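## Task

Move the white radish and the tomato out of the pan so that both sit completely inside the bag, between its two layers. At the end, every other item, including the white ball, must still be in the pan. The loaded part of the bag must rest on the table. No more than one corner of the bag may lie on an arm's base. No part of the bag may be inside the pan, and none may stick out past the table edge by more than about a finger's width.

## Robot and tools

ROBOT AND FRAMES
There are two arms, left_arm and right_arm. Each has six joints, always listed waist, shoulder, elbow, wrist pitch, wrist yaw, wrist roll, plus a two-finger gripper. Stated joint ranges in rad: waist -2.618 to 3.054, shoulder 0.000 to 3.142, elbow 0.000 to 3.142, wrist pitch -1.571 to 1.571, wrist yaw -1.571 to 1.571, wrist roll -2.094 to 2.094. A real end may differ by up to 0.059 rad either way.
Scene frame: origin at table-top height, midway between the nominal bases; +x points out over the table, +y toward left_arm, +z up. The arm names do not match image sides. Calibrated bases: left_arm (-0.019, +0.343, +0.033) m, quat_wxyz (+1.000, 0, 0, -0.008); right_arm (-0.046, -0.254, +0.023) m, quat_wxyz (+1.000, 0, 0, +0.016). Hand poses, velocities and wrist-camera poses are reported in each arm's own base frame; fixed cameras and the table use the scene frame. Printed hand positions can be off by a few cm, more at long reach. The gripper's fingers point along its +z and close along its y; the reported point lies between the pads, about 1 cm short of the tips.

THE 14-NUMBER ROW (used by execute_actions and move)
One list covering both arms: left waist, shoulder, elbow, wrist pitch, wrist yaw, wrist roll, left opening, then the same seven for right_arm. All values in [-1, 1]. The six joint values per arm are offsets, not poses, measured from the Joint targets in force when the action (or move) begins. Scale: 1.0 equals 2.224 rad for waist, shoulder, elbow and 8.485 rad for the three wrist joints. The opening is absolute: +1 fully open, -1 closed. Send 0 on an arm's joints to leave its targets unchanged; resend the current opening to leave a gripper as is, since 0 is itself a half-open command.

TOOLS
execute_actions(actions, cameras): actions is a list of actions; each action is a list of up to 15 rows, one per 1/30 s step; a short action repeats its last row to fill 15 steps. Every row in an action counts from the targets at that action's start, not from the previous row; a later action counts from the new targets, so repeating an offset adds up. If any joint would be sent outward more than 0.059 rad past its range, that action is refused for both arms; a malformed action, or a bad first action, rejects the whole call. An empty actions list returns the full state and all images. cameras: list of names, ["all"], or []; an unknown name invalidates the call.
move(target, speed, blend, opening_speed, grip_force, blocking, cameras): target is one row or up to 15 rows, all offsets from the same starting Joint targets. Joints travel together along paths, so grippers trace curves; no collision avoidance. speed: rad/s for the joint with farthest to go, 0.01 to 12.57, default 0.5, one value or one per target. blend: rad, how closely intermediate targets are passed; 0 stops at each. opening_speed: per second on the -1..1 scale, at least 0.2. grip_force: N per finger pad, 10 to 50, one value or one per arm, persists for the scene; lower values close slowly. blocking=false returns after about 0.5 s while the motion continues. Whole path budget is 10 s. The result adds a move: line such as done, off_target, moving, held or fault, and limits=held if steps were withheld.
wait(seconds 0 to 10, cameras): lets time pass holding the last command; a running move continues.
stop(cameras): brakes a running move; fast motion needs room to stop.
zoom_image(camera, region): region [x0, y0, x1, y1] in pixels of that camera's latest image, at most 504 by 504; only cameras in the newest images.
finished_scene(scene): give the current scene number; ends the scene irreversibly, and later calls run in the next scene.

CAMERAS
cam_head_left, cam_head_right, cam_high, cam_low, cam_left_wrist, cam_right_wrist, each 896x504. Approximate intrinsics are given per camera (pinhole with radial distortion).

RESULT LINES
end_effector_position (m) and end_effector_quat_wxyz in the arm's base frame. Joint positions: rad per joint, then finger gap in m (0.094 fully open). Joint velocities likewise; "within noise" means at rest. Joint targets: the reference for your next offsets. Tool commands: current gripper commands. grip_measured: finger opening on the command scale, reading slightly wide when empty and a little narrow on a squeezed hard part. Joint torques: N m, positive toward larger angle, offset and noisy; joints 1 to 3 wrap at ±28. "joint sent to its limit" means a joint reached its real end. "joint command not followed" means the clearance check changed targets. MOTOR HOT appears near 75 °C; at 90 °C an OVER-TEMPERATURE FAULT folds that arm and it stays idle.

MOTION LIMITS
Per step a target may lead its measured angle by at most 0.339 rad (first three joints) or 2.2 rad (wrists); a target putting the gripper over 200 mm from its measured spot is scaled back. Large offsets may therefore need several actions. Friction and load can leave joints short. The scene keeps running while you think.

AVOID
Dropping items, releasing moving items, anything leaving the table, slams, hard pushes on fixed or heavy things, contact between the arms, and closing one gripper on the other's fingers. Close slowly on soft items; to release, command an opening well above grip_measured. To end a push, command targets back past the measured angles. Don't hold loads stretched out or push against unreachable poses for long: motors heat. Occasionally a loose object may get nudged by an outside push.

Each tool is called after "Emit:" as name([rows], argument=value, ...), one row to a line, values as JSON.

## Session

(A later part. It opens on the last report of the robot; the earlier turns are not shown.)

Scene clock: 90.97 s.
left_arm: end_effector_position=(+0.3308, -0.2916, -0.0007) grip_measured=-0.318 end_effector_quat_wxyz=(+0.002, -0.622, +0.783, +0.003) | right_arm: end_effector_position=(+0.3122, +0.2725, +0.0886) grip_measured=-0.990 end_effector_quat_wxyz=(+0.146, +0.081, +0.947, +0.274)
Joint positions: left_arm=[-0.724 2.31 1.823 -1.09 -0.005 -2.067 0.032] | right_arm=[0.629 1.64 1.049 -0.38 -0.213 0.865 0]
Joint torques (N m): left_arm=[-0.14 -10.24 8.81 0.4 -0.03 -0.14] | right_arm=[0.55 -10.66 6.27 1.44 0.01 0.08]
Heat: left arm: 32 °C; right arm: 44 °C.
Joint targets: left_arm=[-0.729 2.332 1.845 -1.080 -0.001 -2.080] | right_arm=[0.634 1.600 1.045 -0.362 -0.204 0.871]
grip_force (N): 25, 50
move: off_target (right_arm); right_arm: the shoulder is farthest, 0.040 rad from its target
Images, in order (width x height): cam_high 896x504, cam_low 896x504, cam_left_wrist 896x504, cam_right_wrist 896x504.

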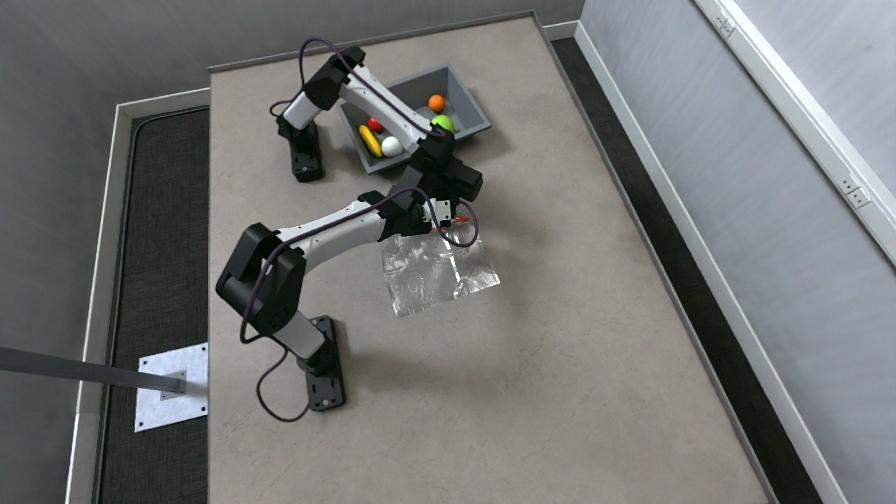

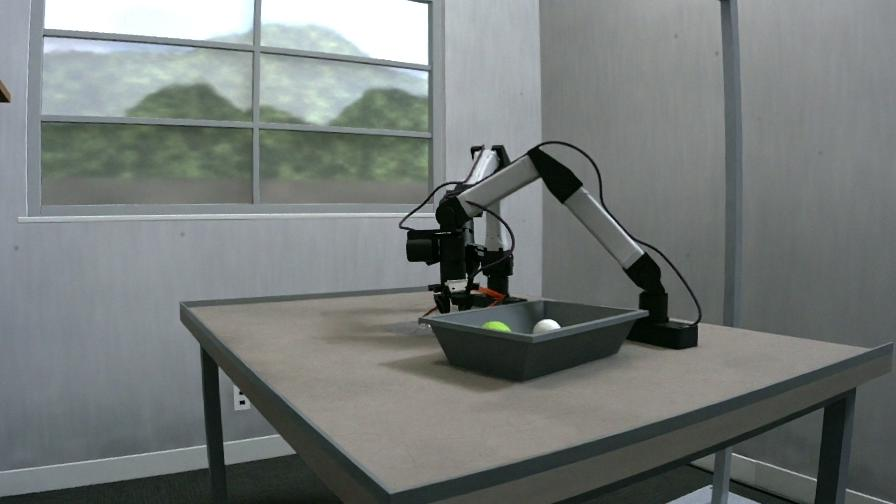

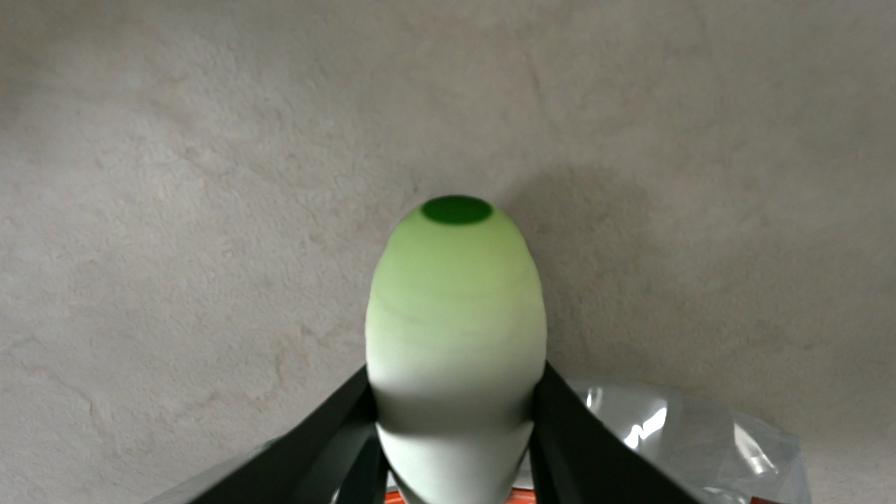

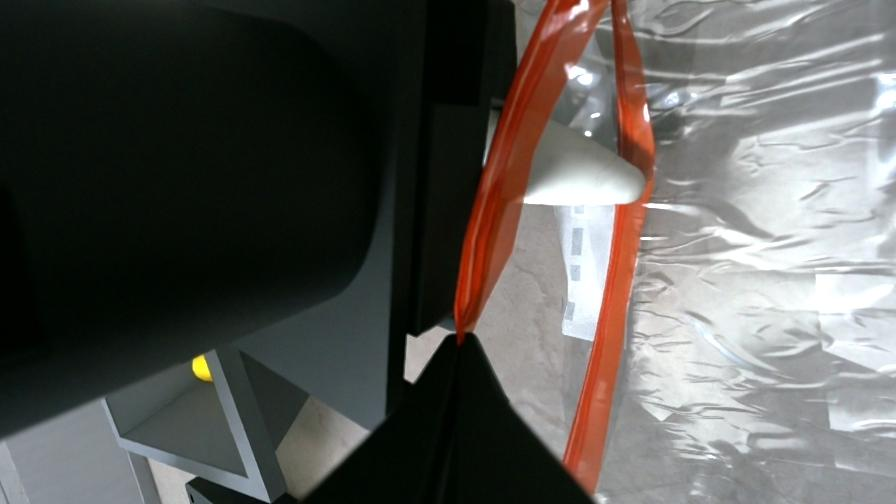

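Emit:
move(target=[0,-0.012,0.0252,-0.0097,0,0,-0.6,0,0,0,0,0,0,-1], speed=0.15, cameras=["cam_right_wrist","cam_left_wrist","cam_low"])

Emit:
zoom_image(camera="cam_right_wrist", region=[440, 0, 740, 300])

Emit:
zoom_image(camera="cam_low", region=[370, 220, 620, 360])

Scene clock: 92.90 s.
left_arm: end_effector_position=(+0.3330, -0.2935, +0.0136) grip_measured=-0.318 end_effector_quat_wxyz=(+0.002, -0.622, +0.783, +0.004) | right_arm: end_effector_position=(+0.3122, +0.2725, +0.0886) grip_measured=-0.990 end_effector_quat_wxyz=(+0.147, +0.081, +0.947, +0.274)
Joint positions: left_arm=[-0.724 2.31 1.881 -1.15 -0.005 -2.067 0.032] | right_arm=[0.629 1.64 1.049 -0.38 -0.213 0.865 0]
Joint torques (N m): left_arm=[-0.13 -12.38 8.68 0.16 -0.03 -0.16] | right_arm=[0.54 -10.65 6.27 1.44 0 0.09]
Heat: left arm: 33 °C; right arm: 44 °C.
Joint targets: left_arm=[-0.729 2.305 1.901 -1.162 -0.001 -2.080] | right_arm=[0.634 1.600 1.045 -0.362 -0.204 0.871]
grip_force (N): 25, 50
move: off_target (right_arm); right_arm: the shoulder is farthest, 0.040 rad from its target
Images, in order (width x height): cam_low 896x504, cam_left_wrist 896x504, cam_right_wrist 896x504.

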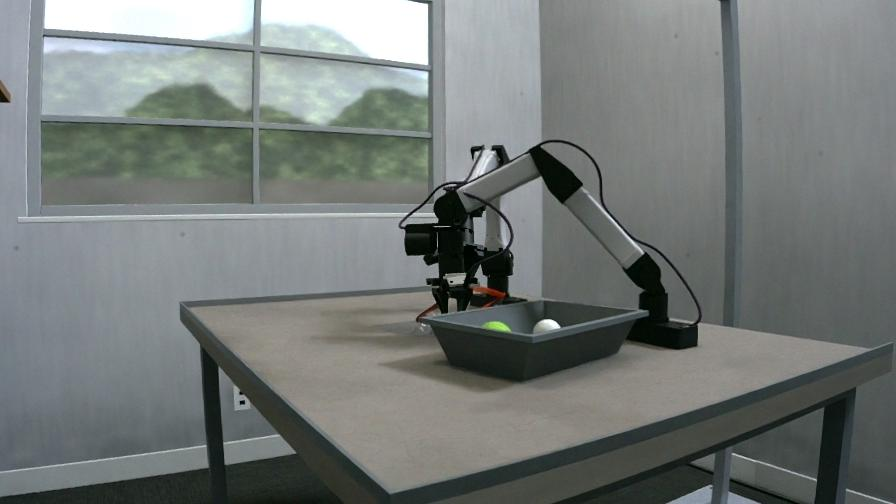

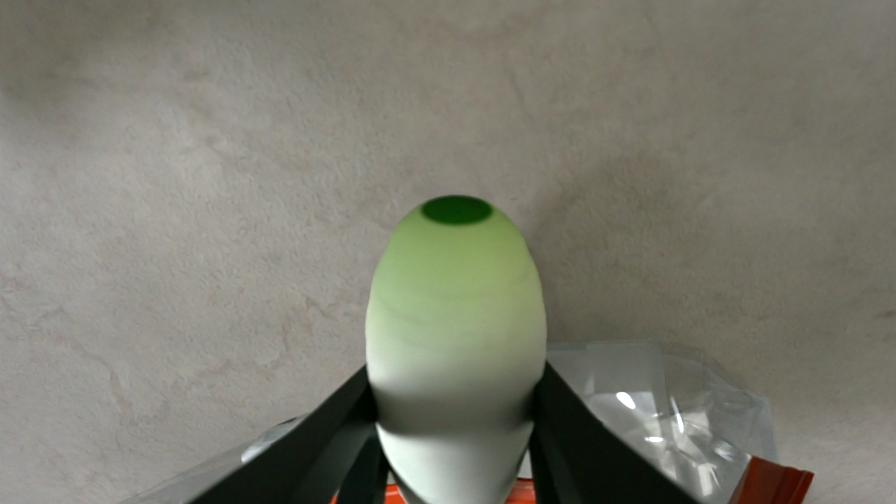

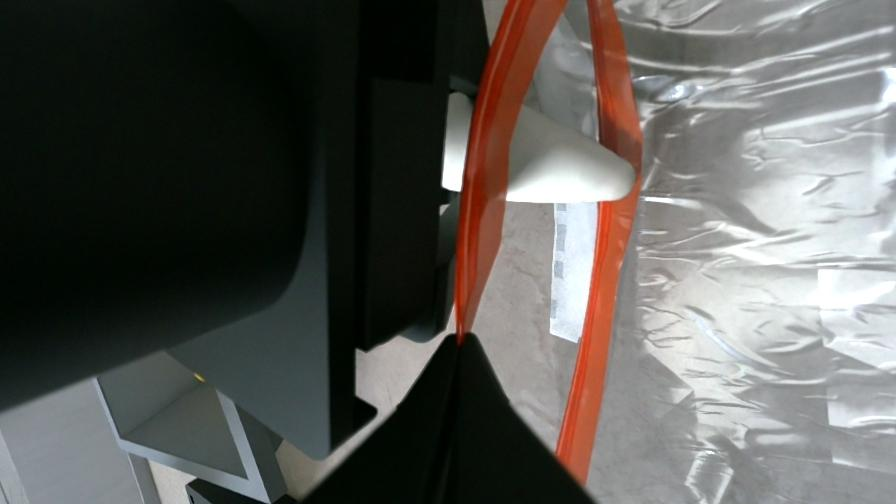

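Scaled by 1.680 from the camera's 896x504 image, which has a finer 1280x720 frame.

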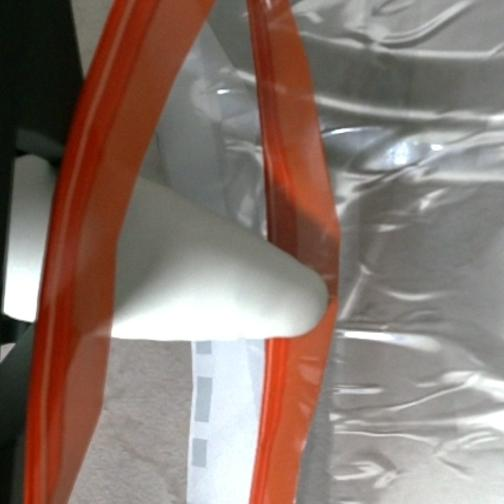

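Scaled by 2.016 from the camera's 896x504 image, which has a finer 1280x720 frame.

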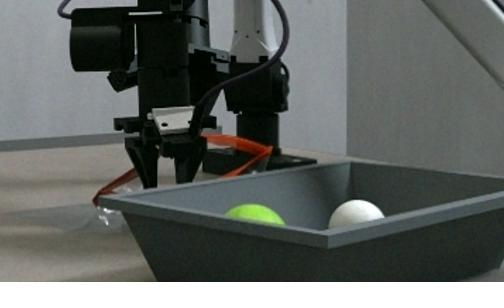

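Emit:
move([
  [0.0913,-0.1052,-0.1781,0.0163,0,0.0094,-0.6,0,0,0,0,0,0,-1],
  [0.0913,-0.1052,-0.1781,0.0163,0,0.0094,-0.6,0.0612,0.0809,0.0243,0.0198,0.0099,0.0131,-1],
], speed=0.4, blend=0.05, cameras=["all"])

Emit:
zoom_image(camera="cam_right_wrist", region=[300, 0, 700, 400])

Emit:
zoom_image(camera="cam_low", region=[370, 220, 620, 360])

Emit:
zoom_image(camera="cam_high", region=[320, 50, 540, 320])

Scene clock: 97.67 s.
left_arm: end_effector_position=(+0.3276, -0.1904, +0.0071) grip_measured=-0.318 end_effector_quat_wxyz=(-0.005, -0.675, +0.737, +0.025) | right_arm: end_effector_position=(+0.3071, +0.3281, +0.0647) grip_measured=-0.990 end_effector_quat_wxyz=(+0.160, +0.077, +0.942, +0.286)
Joint positions: left_arm=[-0.529 2.105 1.517 -1.034 -0.005 -2.012 0.032] | right_arm=[0.768 1.771 1.07 -0.213 -0.131 0.976 0]
Joint torques (N m): left_arm=[0.42 -12.86 5.24 0.27 -0.03 0.06] | right_arm=[0.27 -7.36 9.18 1.54 0.08 0.1]
Heat: left arm: 35 °C; right arm: 43 °C.
Joint targets: left_arm=[-0.526 2.071 1.505 -1.024 -0.001 -2.000] | right_arm=[0.770 1.780 1.098 -0.194 -0.120 0.983]
grip_force (N): 25, 50
move: done

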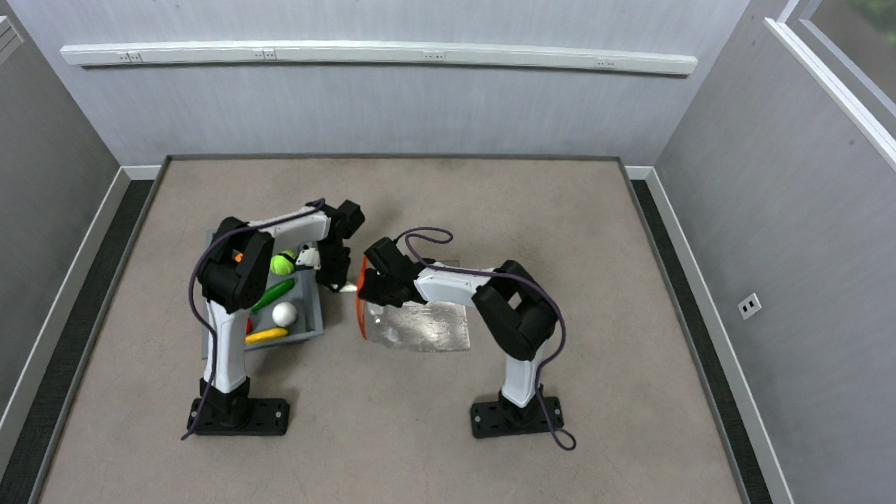

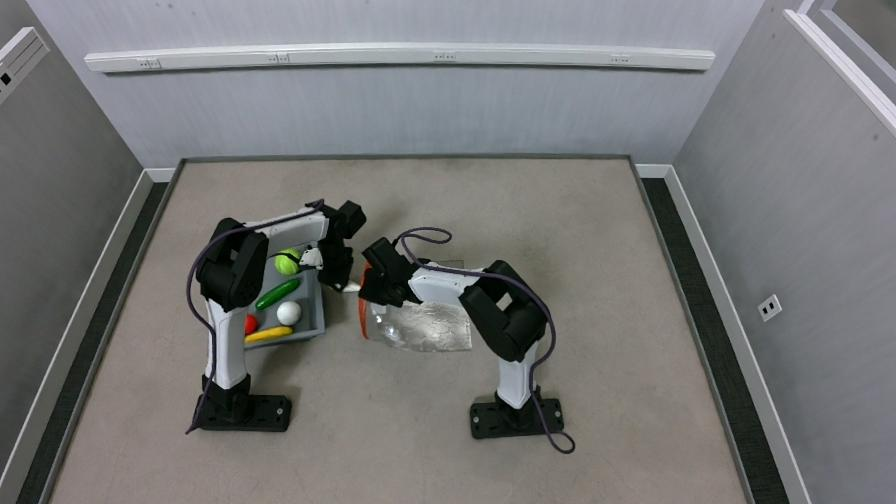

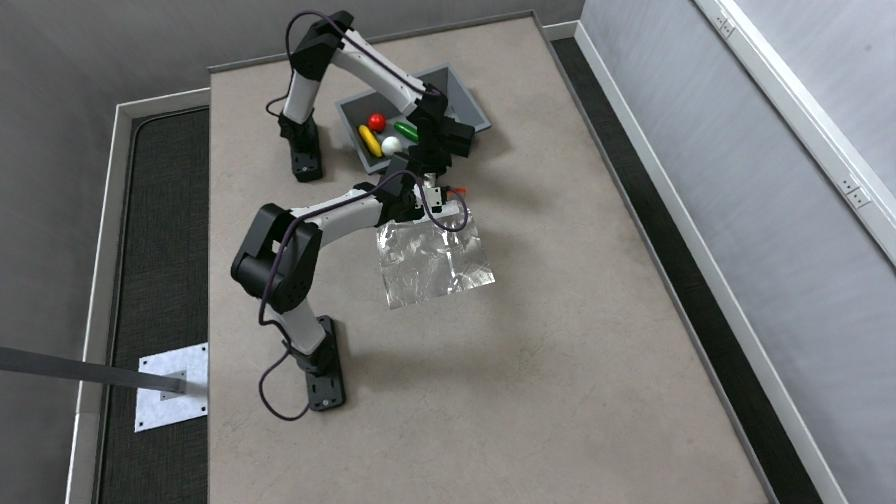

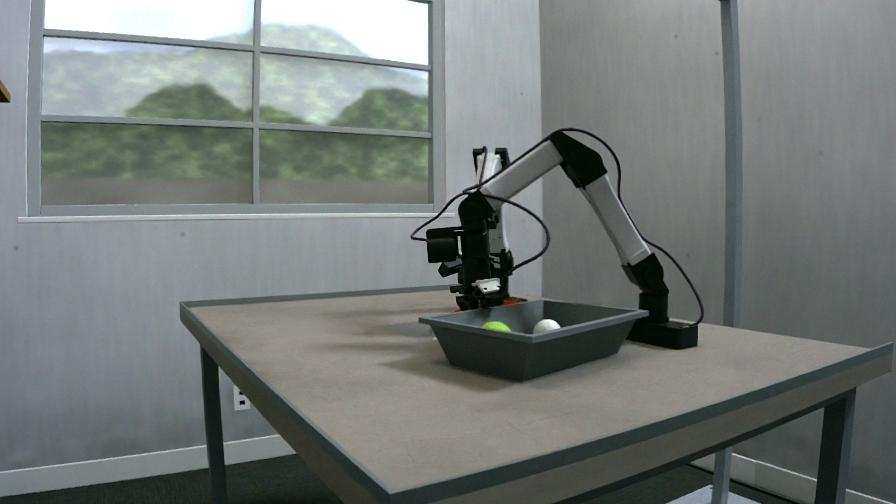

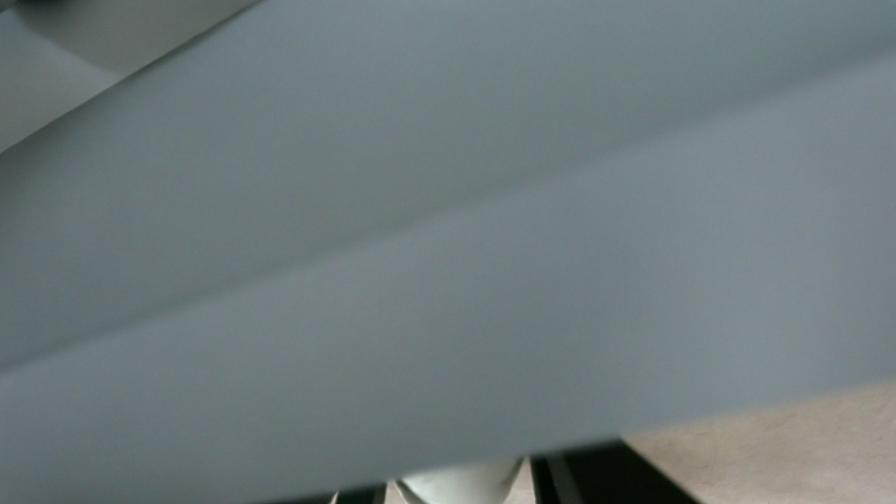

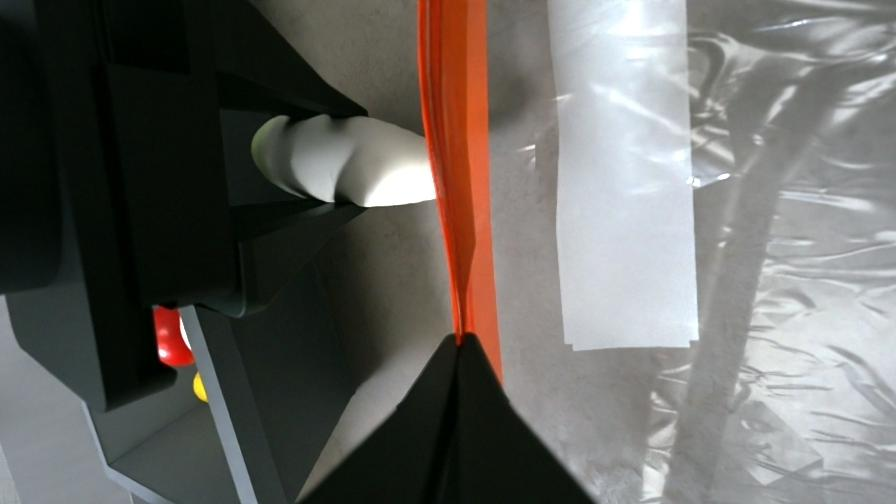

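Scaled by 1.260 from the camera's 896x504 image, which has a finer 1280x720 frame.

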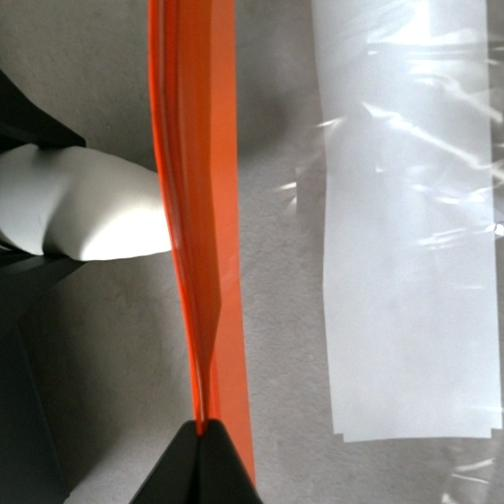

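Scaled by 2.016 from the camera's 896x504 image, which has a finer 1280x720 frame.

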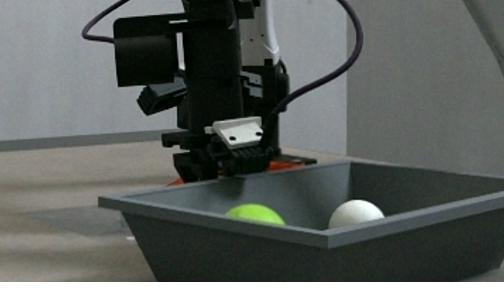

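Scaled by 1.867 from the camera's 896x504 image, which has a finer 1280x720 frame.

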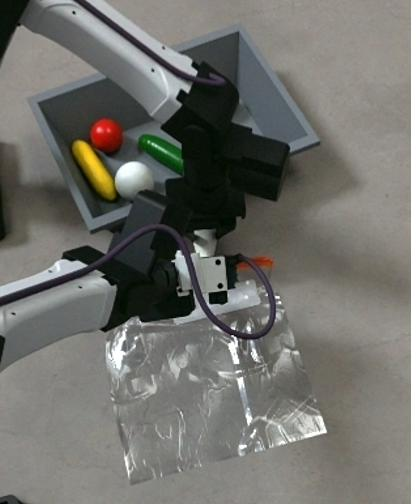

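Emit:
move(target=[-0.0396,0.031,0.0346,0,0,-0.0094,-0.6,0,0,0,0,0,0,-1], speed=0.12, cameras=["cam_right_wrist","cam_left_wrist","cam_low"])

Emit:
zoom_image(camera="cam_right_wrist", region=[300, 0, 700, 400])

Scene clock: 100.00 s.
left_arm: end_effector_position=(+0.3229, -0.2247, +0.0124) grip_measured=-0.318 end_effector_quat_wxyz=(+0.000, -0.666, +0.746, +0.008) | right_arm: end_effector_position=(+0.3072, +0.3281, +0.0648) grip_measured=-0.990 end_effector_quat_wxyz=(+0.160, +0.077, +0.942, +0.286)
Joint positions: left_arm=[-0.61 2.119 1.563 -1.031 -0.005 -2.067 0.032] | right_arm=[0.768 1.771 1.07 -0.213 -0.13 0.976 0]
Joint torques (N m): left_arm=[-0.08 -8.85 8.43 0.32 -0.03 -0.15] | right_arm=[0.23 -7.35 9.21 1.52 0.06 0.08]
Heat: left arm: 35 °C; right arm: 43 °C.
Joint targets: left_arm=[-0.614 2.140 1.582 -1.024 -0.001 -2.080] | right_arm=[0.770 1.780 1.098 -0.194 -0.120 0.983]
grip_force (N): 25, 50
move: done
Images, in order (width x height): cam_low 896x504, cam_left_wrist 896x504, cam_right_wrist 896x504.

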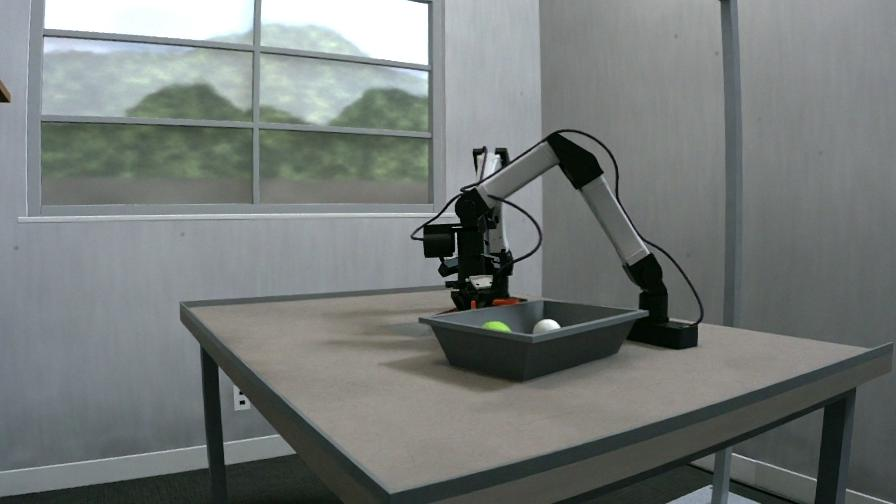

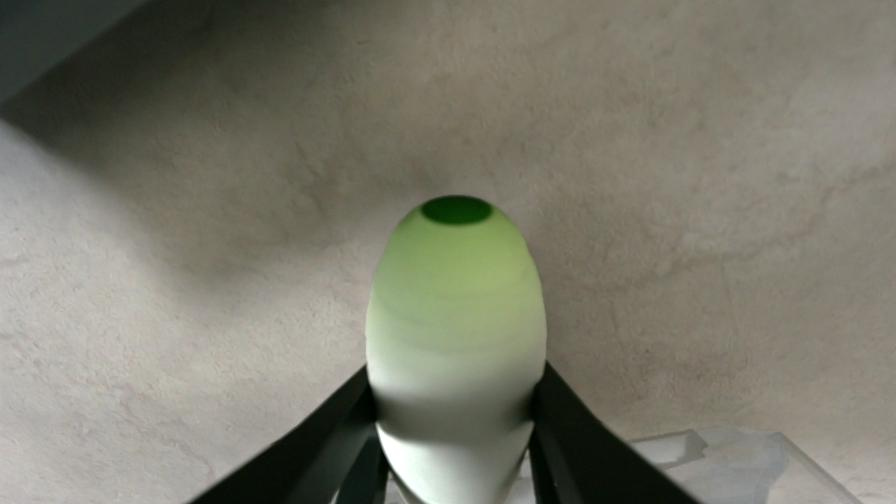

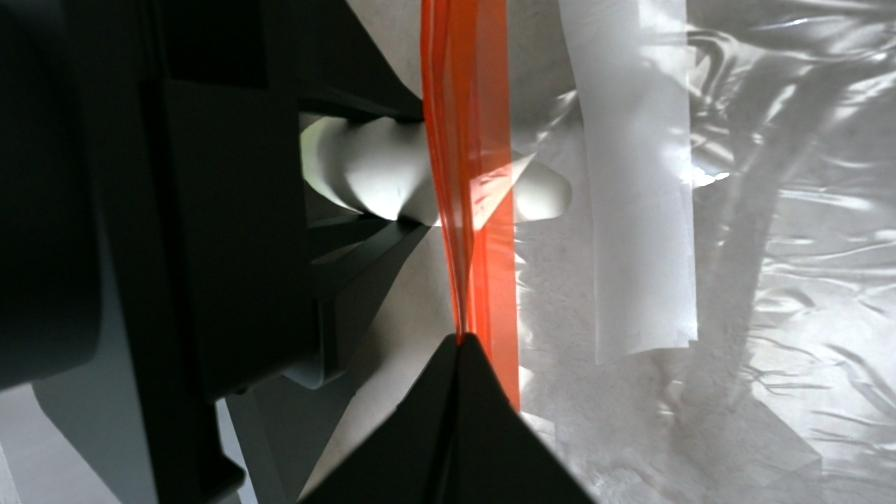

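Scaled by 1.260 from the camera's 896x504 image, which has a finer 1280x720 frame.

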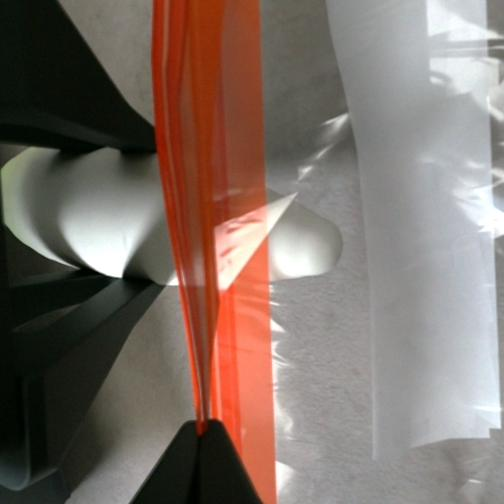

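Emit:
zoom_image(camera="cam_right_wrist", region=[420, 110, 600, 260])

Scaled by 2.800 from the camera's 896x504 image, which has a finer 1280x720 frame.

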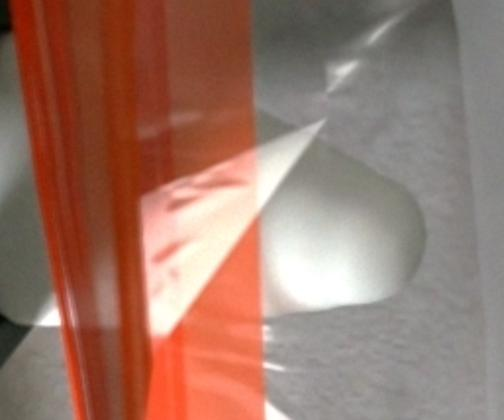

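Emit:
move([
  [0.0396,-0.031,-0.0346,0,0,0.0094,-0.6,0,0,0,0,0,0,-1],
  [0.0094,-0.004,0.1906,-0.0508,0,0.0094,-0.6,-0.0612,-0.0809,-0.0243,-0.0198,-0.0099,-0.0131,-1],
  [-0.0126,0.0252,0.2104,-0.0481,0,0.0094,-0.6,-0.0612,-0.0809,-0.0243,-0.0198,-0.0099,-0.0131,-1],
], speed=0.4, blend=0.04, cameras=["cam_right_wrist","cam_left_wrist","cam_low","cam_high"])

Emit:
zoom_image(camera="cam_right_wrist", region=[180, 0, 560, 400])

Emit:
zoom_image(camera="cam_low", region=[370, 220, 620, 360])

Scene clock: 103.20 s.
left_arm: end_effector_position=(+0.3387, -0.2536, +0.1044) grip_measured=-0.318 end_effector_quat_wxyz=(+0.002, -0.632, +0.775, +0.000) | right_arm: end_effector_position=(+0.3148, +0.2754, +0.0914) grip_measured=-0.990 end_effector_quat_wxyz=(+0.156, +0.085, +0.945, +0.275)
Joint positions: left_arm=[-0.645 2.182 2.032 -1.419 -0.005 -2.012 0.032] | right_arm=[0.639 1.638 1.05 -0.363 -0.194 0.88 0]
Joint torques (N m): left_arm=[0.43 -10.18 8.61 0.14 -0.03 0.06] | right_arm=[-0.44 -10.55 6.19 1.28 -0.24 -0.07]
Heat: left arm: 35 °C; right arm: 43 °C.
Joint targets: left_arm=[-0.642 2.196 2.050 -1.432 -0.001 -2.000] | right_arm=[0.634 1.600 1.045 -0.362 -0.204 0.871]
grip_force (N): 25, 50
move: off_target (right_arm); blend cut to 0.0325 rad at target 2; right_arm: the shoulder is farthest, 0.038 rad from its target
Images, in order (width x height): cam_high 896x504, cam_low 896x504, cam_left_wrist 896x504, cam_right_wrist 896x504.

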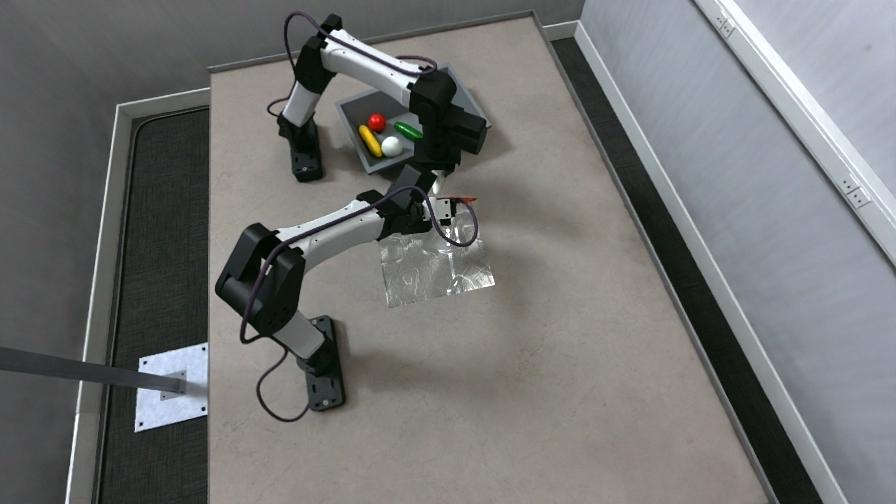

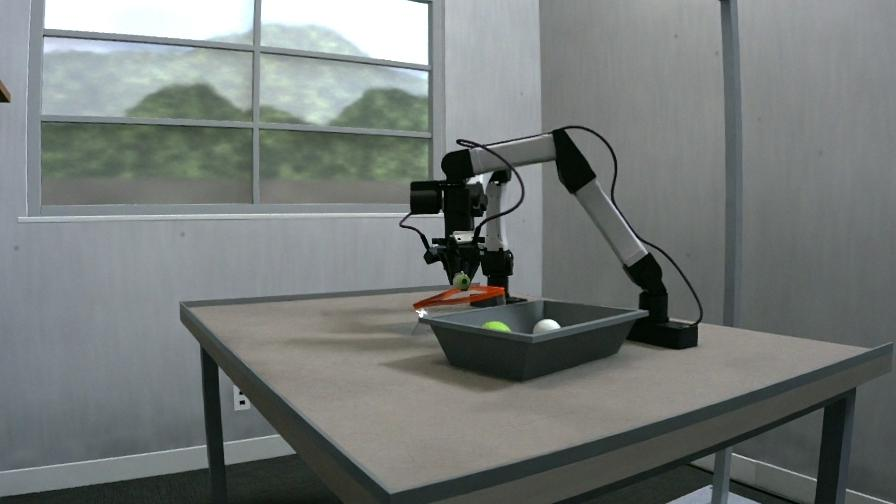

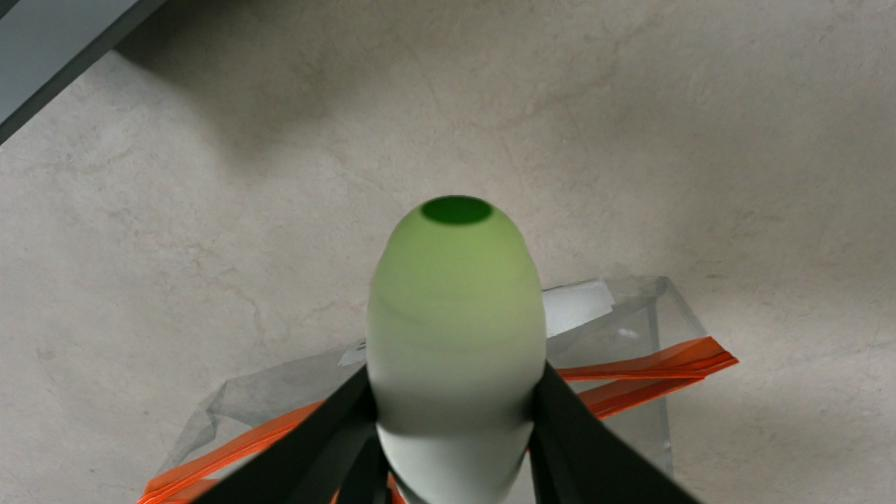

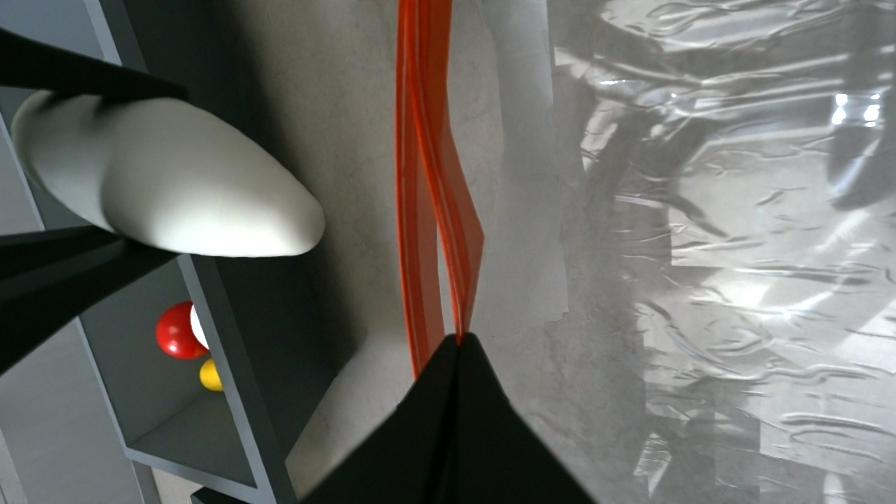

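Scaled by 1.260 from the camera's 896x504 image, which has a finer 1280x720 frame.

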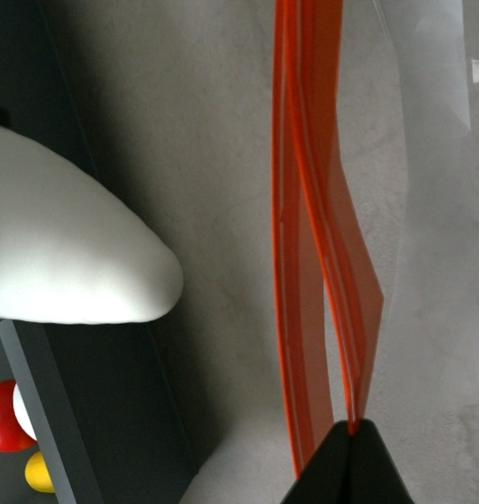

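Scaled by 2.016 from the camera's 896x504 image, which has a finer 1280x720 frame.

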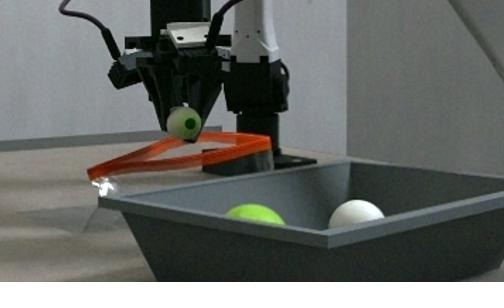

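Emit:
move(target=[-0.0085,-0.0027,-0.1281,0.0312,0,0,-0.6,0,0,0,0,0,0,-1], speed=0.25, cameras=["cam_right_wrist","cam_left_wrist","cam_low"])

Emit:
zoom_image(camera="cam_right_wrist", region=[340, 50, 600, 310])

Emit:
zoom_image(camera="cam_low", region=[370, 220, 620, 360])

Scene clock: 105.47 s.
left_arm: end_effector_position=(+0.3313, -0.2532, +0.0399) grip_measured=-0.318 end_effector_quat_wxyz=(+0.001, -0.628, +0.778, +0.007) | right_arm: end_effector_position=(+0.3146, +0.2754, +0.0914) grip_measured=-0.990 end_effector_quat_wxyz=(+0.156, +0.085, +0.945, +0.275)
Joint positions: left_arm=[-0.654 2.182 1.775 -1.177 -0.005 -2.012 0.032] | right_arm=[0.639 1.638 1.05 -0.364 -0.194 0.88 0]
Joint torques (N m): left_arm=[-0.27 -10.52 5.76 0.34 -0.03 0.07] | right_arm=[-0.43 -10.55 6.2 1.3 -0.16 -0.08]
Heat: left arm: 35 °C; right arm: 43 °C.
Joint targets: left_arm=[-0.661 2.190 1.765 -1.167 -0.001 -2.000] | right_arm=[0.634 1.600 1.045 -0.362 -0.204 0.872]
grip_force (N): 25, 50
move: off_target (right_arm); right_arm: the shoulder is farthest, 0.038 rad from its target
Images, in order (width x height): cam_low 896x504, cam_left_wrist 896x504, cam_right_wrist 896x504.

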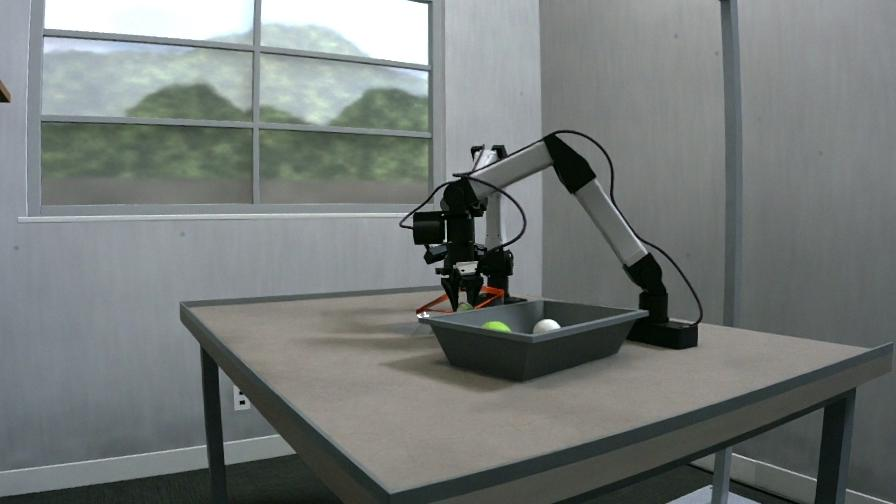

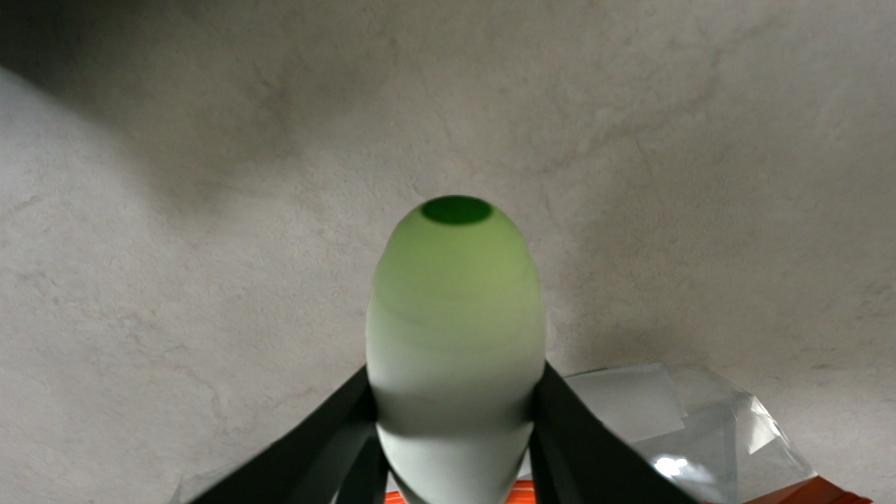

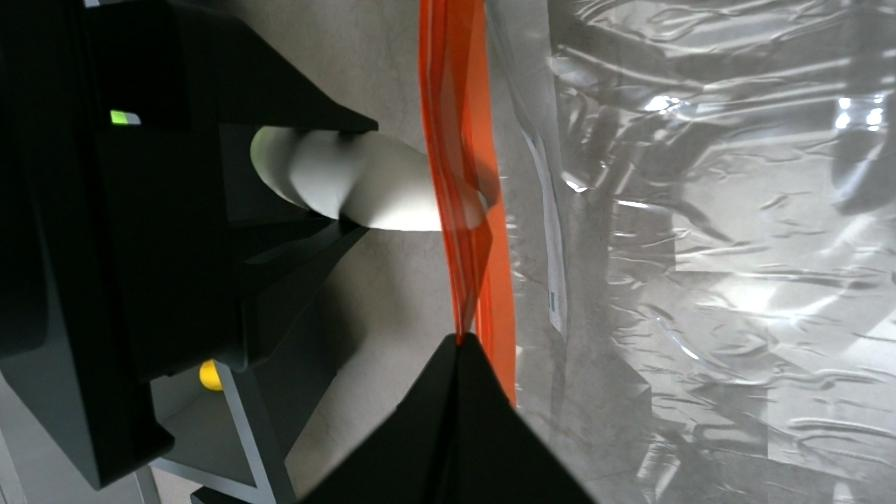

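Scaled by 1.938 from the camera's 896x504 image, which has a finer 1280x720 frame.

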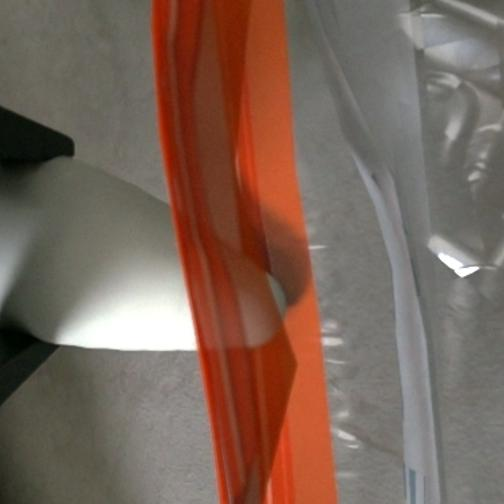

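Scaled by 2.016 from the camera's 896x504 image, which has a finer 1280x720 frame.

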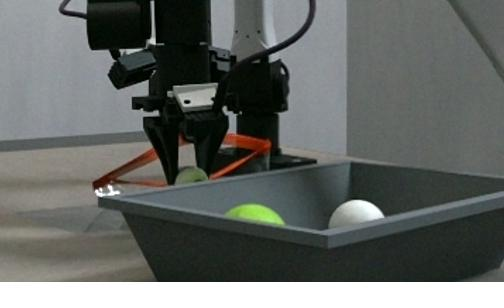

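Emit:
move(target=[0,0,0,0,0,0,-0.6,0.0306,0.0337,0.0247,0.0034,0.005,0.0066,-1], speed=0.15, cameras=["cam_right_wrist","cam_left_wrist","cam_low","cam_high"])

Emit:
zoom_image(camera="cam_right_wrist", region=[340, 50, 600, 310])

Emit:
zoom_image(camera="cam_low", region=[370, 220, 620, 360])

Scene clock: 107.20 s.
left_arm: end_effector_position=(+0.3314, -0.2532, +0.0399) grip_measured=-0.318 end_effector_quat_wxyz=(+0.001, -0.628, +0.778, +0.007) | right_arm: end_effector_position=(+0.3063, +0.2955, +0.0903) grip_measured=-0.990 end_effector_quat_wxyz=(+0.153, +0.079, +0.945, +0.278)
Joint positions: left_arm=[-0.654 2.182 1.775 -1.177 -0.005 -2.012 0.032] | right_arm=[0.697 1.662 1.069 -0.352 -0.172 0.921 0]
Joint torques (N m): left_arm=[-0.32 -10.51 5.75 0.36 -0.03 0.06] | right_arm=[0.44 -6.26 9.57 1.49 0.01 0.1]
Heat: left arm: 35 °C; right arm: 43 °C.
Joint targets: left_arm=[-0.661 2.190 1.765 -1.167 -0.001 -2.000] | right_arm=[0.702 1.675 1.099 -0.333 -0.161 0.928]
grip_force (N): 25, 50
move: done
Images, in order (width x height): cam_high 896x504, cam_low 896x504, cam_left_wrist 896x504, cam_right_wrist 896x504.

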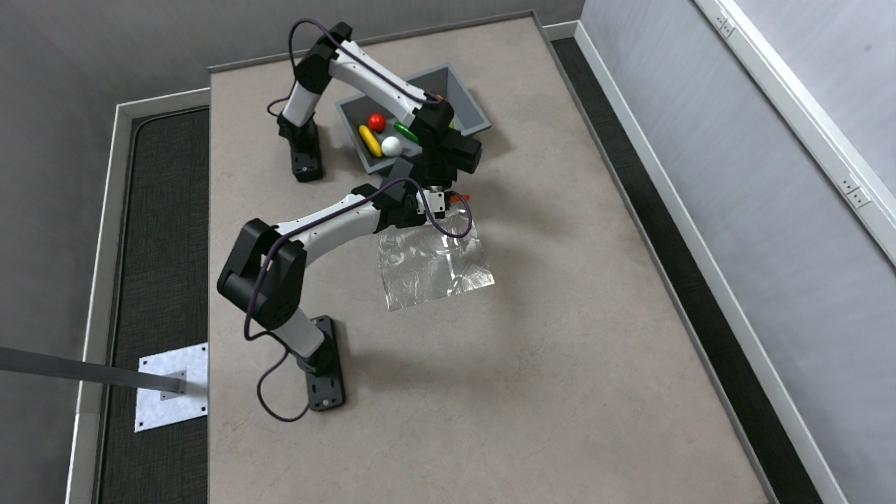

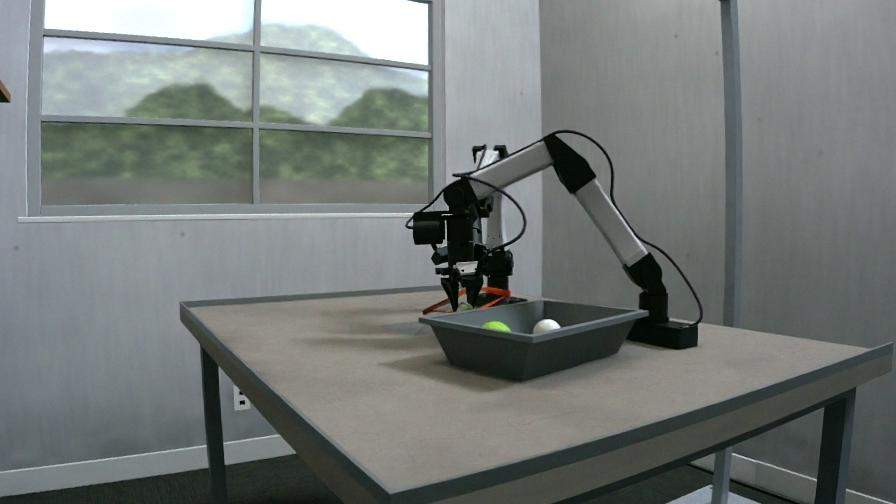

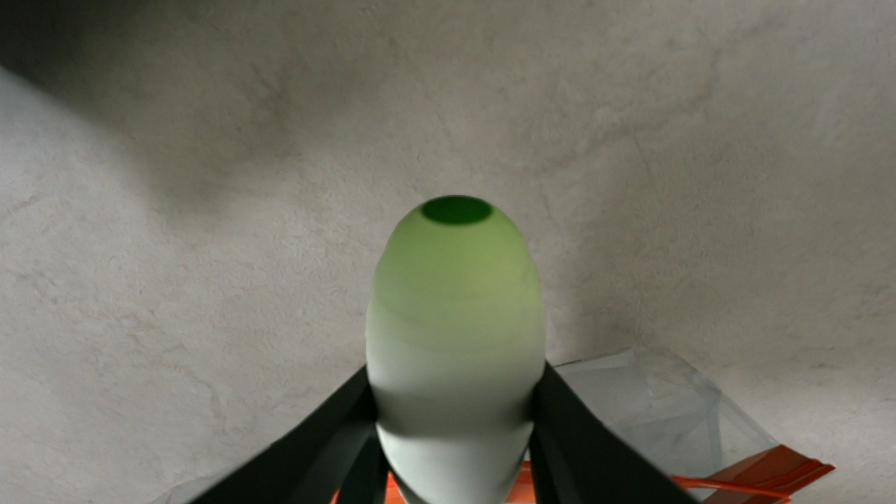

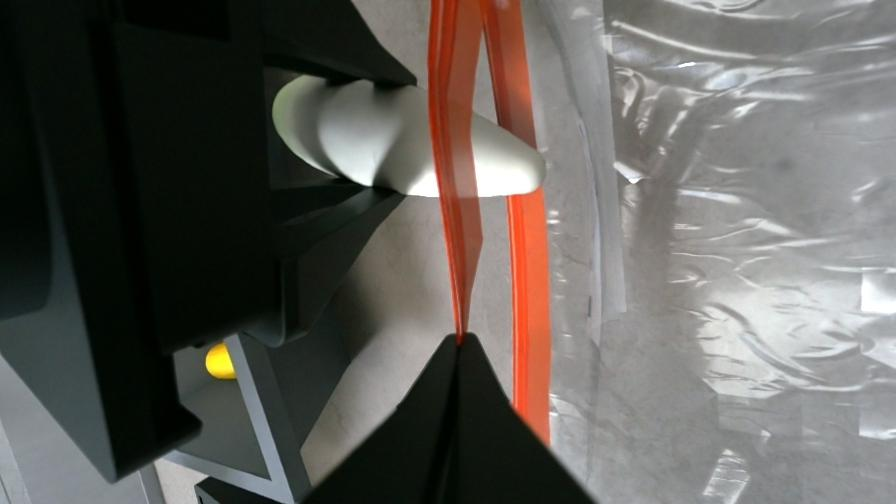

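Scaled by 1.938 from the camera's 896x504 image, which has a finer 1280x720 frame.

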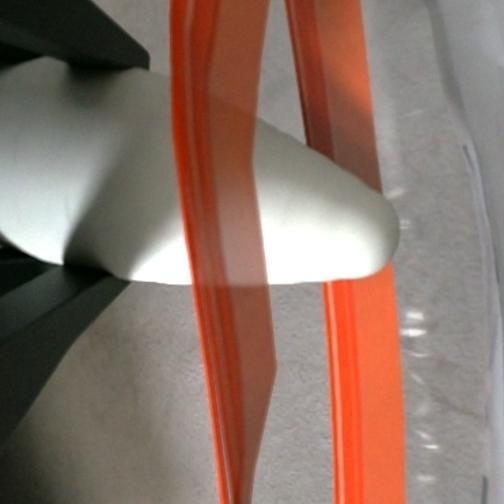

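Scaled by 2.016 from the camera's 896x504 image, which has a finer 1280x720 frame.

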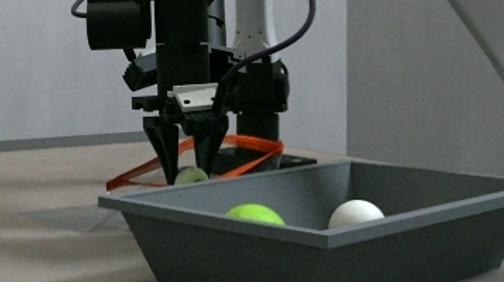

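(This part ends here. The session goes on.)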